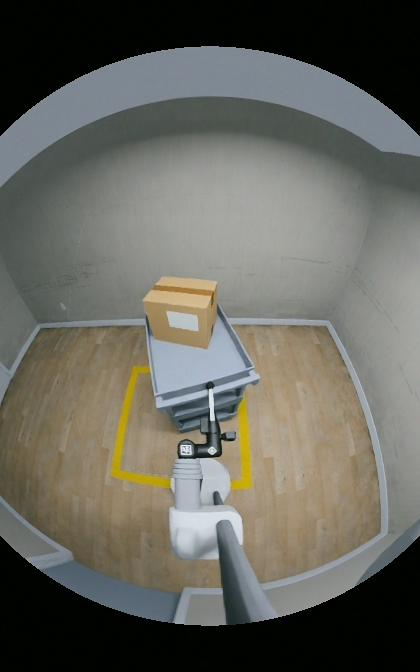

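move:
  blocking: false
  r2: {"base":{"translate_m":-0.2,"strafe_m":0.1},"pace":"slow","contact_limits":{"translate_m":0.9}}
  cameras: []

wait:
  seconds: 4
  cameras: ["r2_head_camera","r1_head_camera"]

Scene clock: 870.60 s.
move: r2 moving
r1: as last shown
r1.lidar_m: 1.82 1.79 1.97 2.96 2.93 3.24 4.05 3.98 2.25 1.81 1.77 1.94
r1.servo_current: wrist_yaw_rad=52(59) wrist_pitch_rad=33(46) wrist_roll_rad=46(52) gripper_m=46(46)
r1.wrist_depth_mm: - - - - - - - / - - - - - 1661 - / - - - - - 1661 - / - - - - - - - / - - - - - - - / - - - 199 1921 - - / 1921 1756 178 183 144 - -
r2.base_odometry: x=-3.331 y=-4.564 heading=-2.066
r2.turned_by_wheels: +0.000
r2.turned_by_imu: +0.000
r2.base_tilt: forward=-0.7 right=+0.1
r2.lidar_m: 0.35 0.36 2.57 2.98 1.57 1.18 1.07 1.13 1.60 1.72 1.82 0.46
r2.base_status: translate_m moving; strafe_m moving
r2.joint_positions: lift_m=+0.685 arm_m=+0.000 wrist_yaw_rad=+0.003 wrist_pitch_rad=+0.004 wrist_roll_rad=+1.569 gripper_m=-0.029
r2.joint_status: not commanded
r2.measured_speeds: translate_m=-0.048 strafe_m=+0.024 rotate_rad=+0.000 lift_m=+0.000 arm_m=+0.000 wrist_yaw_rad=+0.000 wrist_pitch_rad=+0.000 wrist_roll_rad=+0.000
r2.motor_effort: lift_m=+17(17) arm_m=-3(4) wheel_0=-9(10) wheel_1=-4(6) wheel_2=+11(12)
r2.servo_current: wrist_yaw_rad=39(59) wrist_pitch_rad=46(46) wrist_roll_rad=39(59) gripper_m=78(91)
r2.contact_limits: translate_m 0.9
r2.hand_pose: x=+0.4595 y=-0.0866 z=+0.8621 quat_wxyz=(+0.708, +0.706, +0.002, +0.000) (m; r2's base frame)
r2.wrist_depth_mm: - - - 213 281 289 289 / - - - 202 266 1464 1182 / - - - 192 256 1397 - / - - 574 186 247 831 - / - 469 466 181 238 - - / - 480 185 173 178 - - / - 136 517 - 224 - -
pictures: none
No camera images: "cameras" was empty.

Scene clock: 873.50 s.
earlier move: r2 done
r1.base_odometry: x=-2.536 y=+1.795 heading=-0.733
r1.turned_by_wheels: +0.000
r1.turned_by_imu: +0.000
r1.base_tilt: forward=-1.6 right=+1.3
r1.lidar_m: 1.80 1.78 1.97 2.97 2.92 3.21 4.05 4.00 2.25 1.81 1.78 1.93
r1.base_status: not commanded
r1.joint_positions: lift_m=+0.550 arm_m=+0.000 wrist_yaw_rad=+1.403 wrist_pitch_rad=+0.002 wrist_roll_rad=+0.000 gripper_m=-0.020
r1.joint_status: not commanded
r1.measured_speeds: all 0
r1.motor_effort: lift_m=+19(19) arm_m=-4(4) wheel_0=+0(1) wheel_1=-2(2) wheel_2=+2(2)
r1.servo_current: wrist_yaw_rad=72(72) wrist_pitch_rad=39(52) wrist_roll_rad=46(65) gripper_m=46(52)
r1.hand_pose: x=+0.3054 y=+0.2697 z=+0.7276 quat_wxyz=(+0.764, -0.001, +0.001, +0.645) (m; r1's base frame)
r1.wrist_depth_mm: - - - - - - - / - - - - - 1661 - / - - - - - 1708 - / - - - - - - - / - - - - - - - / - - - 199 1983 - - / 1921 1756 178 183 144 - -
r2.base_odometry: x=-3.160 y=-4.444 heading=-2.066
r2.turned_by_wheels: +0.000
r2.turned_by_imu: -0.001
r2.base_tilt: forward=-0.7 right=+0.1
r2.lidar_m: 0.40 0.39 2.86 2.92 1.31 0.99 0.87 0.93 1.32 1.79 1.93 0.44
r2.base_status: done
r2.joint_positions: lift_m=+0.685 arm_m=+0.000 wrist_yaw_rad=-0.002 wrist_pitch_rad=+0.004 wrist_roll_rad=+1.569 gripper_m=-0.029
r2.joint_status: not commanded
r2.measured_speeds: all 0
r2.motor_effort: lift_m=+17(17) arm_m=-4(4) wheel_0=-5(15) wheel_1=-4(8) wheel_2=+4(12)
r2.servo_current: wrist_yaw_rad=46(59) wrist_pitch_rad=46(52) wrist_roll_rad=46(65) gripper_m=85(91)
r2.contact_limits: translate_m 0.9
r2.hand_pose: x=+0.4591 y=-0.0881 z=+0.8621 quat_wxyz=(+0.708, +0.706, +0.001, -0.002) (m; r2's base frame)
r2.wrist_depth_mm: - - - 171 231 1618 1160 / - - - 172 232 1618 - / - - 535 172 232 - - / - 462 466 232 232 831 - / - 504 500 172 233 - - / - - 186 173 179 - - / - - - - 234 - -
wait: 2.90 of 4 s (r2 has come to rest)
pictures: r1_head_camera, r2_head_camera
Images, in order (width x height): r1_head_camera 420x560, r2_head_camera 420x560.

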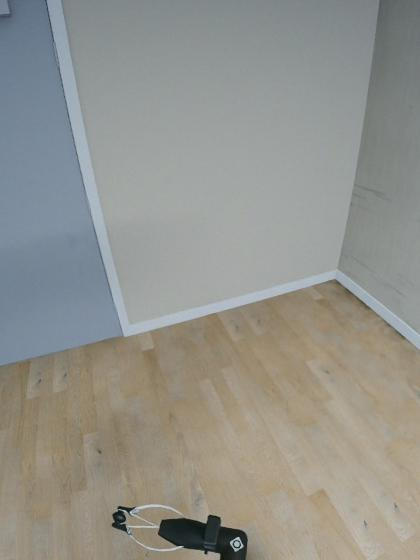

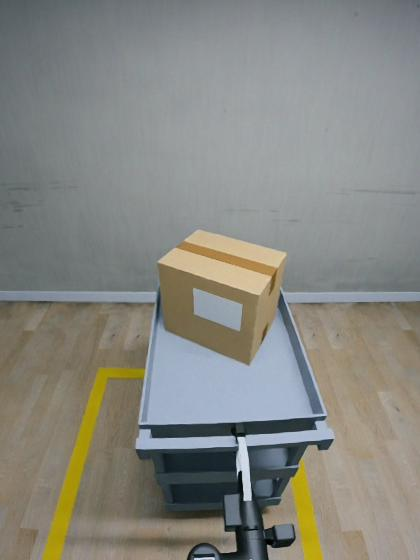

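wait:
  seconds: 0
  cameras: ["r2_head_left_camera","r2_head_right_camera","r2_head_camera"]

zoom_image:
  camera: "r2_head_camera"
  region: [40, 280, 380, 560]

Scene clock: 881.57 s.
r1.base_odometry: x=-2.536 y=+1.795 heading=-0.733
r1.turned_by_wheels: +0.000
r1.turned_by_imu: +0.000
r1.base_tilt: forward=-1.6 right=+1.3
r1.lidar_m: 1.82 1.77 1.96 2.96 2.94 3.23 4.04 4.00 2.27 1.78 1.76 1.94
r1.base_status: not commanded
r1.joint_positions: lift_m=+0.550 arm_m=+0.000 wrist_yaw_rad=+1.403 wrist_pitch_rad=+0.002 wrist_roll_rad=+0.000 gripper_m=-0.020
r1.joint_status: not commanded
r1.measured_speeds: all 0
r1.motor_effort: lift_m=+19(19) arm_m=-4(4) wheel_0=+0(1) wheel_1=-1(2) wheel_2=+2(2)
r1.servo_current: wrist_yaw_rad=52(72) wrist_pitch_rad=46(52) wrist_roll_rad=39(65) gripper_m=39(52)
r1.hand_pose: x=+0.3054 y=+0.2697 z=+0.7276 quat_wxyz=(+0.764, -0.001, +0.001, +0.645) (m; r1's base frame)
r1.wrist_depth_mm: - - - - - - - / - - - - - 1661 - / - - - - - 1661 - / - - - - - - - / - - - - - - - / - - - 200 1983 - - / 1863 1808 178 183 144 - -
r2.base_odometry: x=-3.160 y=-4.444 heading=-2.066
r2.turned_by_wheels: +0.000
r2.turned_by_imu: +0.000
r2.base_tilt: forward=-0.7 right=+0.1
r2.lidar_m: 0.38 0.38 2.89 2.90 1.29 1.00 0.86 0.90 1.33 1.82 1.91 0.44
r2.base_status: done
r2.joint_positions: lift_m=+0.685 arm_m=+0.000 wrist_yaw_rad=-0.002 wrist_pitch_rad=+0.004 wrist_roll_rad=+1.569 gripper_m=-0.029
r2.joint_status: not commanded
r2.measured_speeds: all 0
r2.motor_effort: lift_m=+17(17) arm_m=-3(4) wheel_0=-6(15) wheel_1=-4(8) wheel_2=+4(12)
r2.servo_current: wrist_yaw_rad=46(59) wrist_pitch_rad=52(52) wrist_roll_rad=46(65) gripper_m=85(91)
r2.contact_limits: translate_m 0.9
r2.hand_pose: x=+0.4591 y=-0.0881 z=+0.8621 quat_wxyz=(+0.708, +0.706, +0.001, -0.002) (m; r2's base frame)
r2.wrist_depth_mm: - - - 172 231 1661 1182 / - - - 172 231 1576 - / - - 539 172 232 - - / - 462 462 232 232 831 - / - 504 504 172 232 - - / - - 186 173 179 - - / - - - - 234 - -
pictures: r2_head_camera, r2_head_left_camera, r2_head_right_camera
Images, in order (width x height): r2_head_camera 420x560, r2_head_left_camera 420x672, r2_head_right_camera 420x672.

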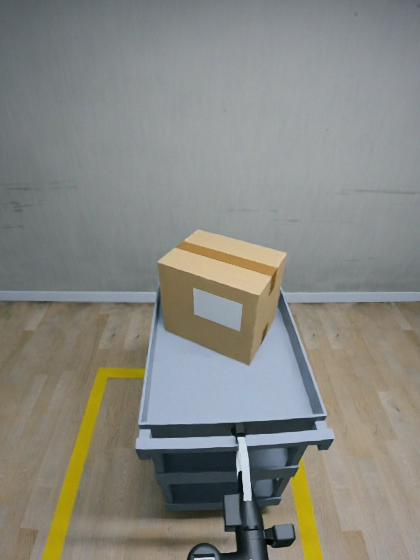

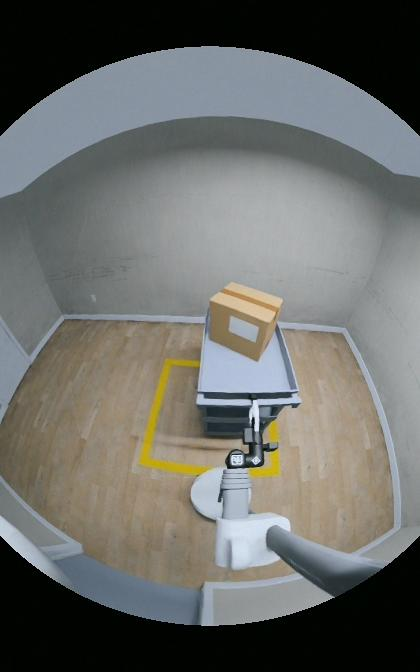

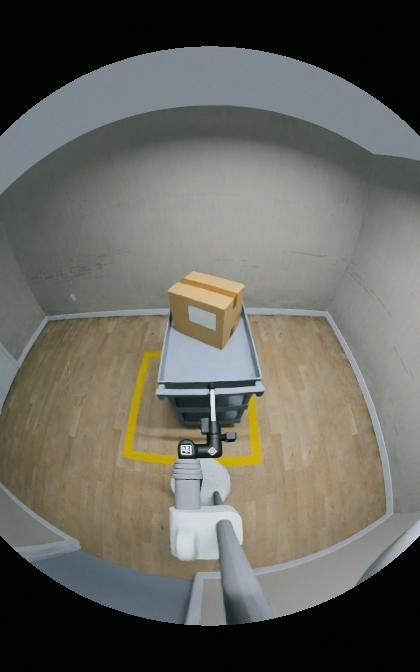

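Scaled by 1.482 from the camera's 420x560 image, which has a finer 1200x1600 frame.

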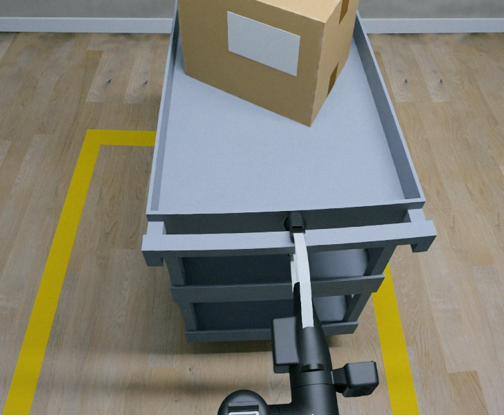

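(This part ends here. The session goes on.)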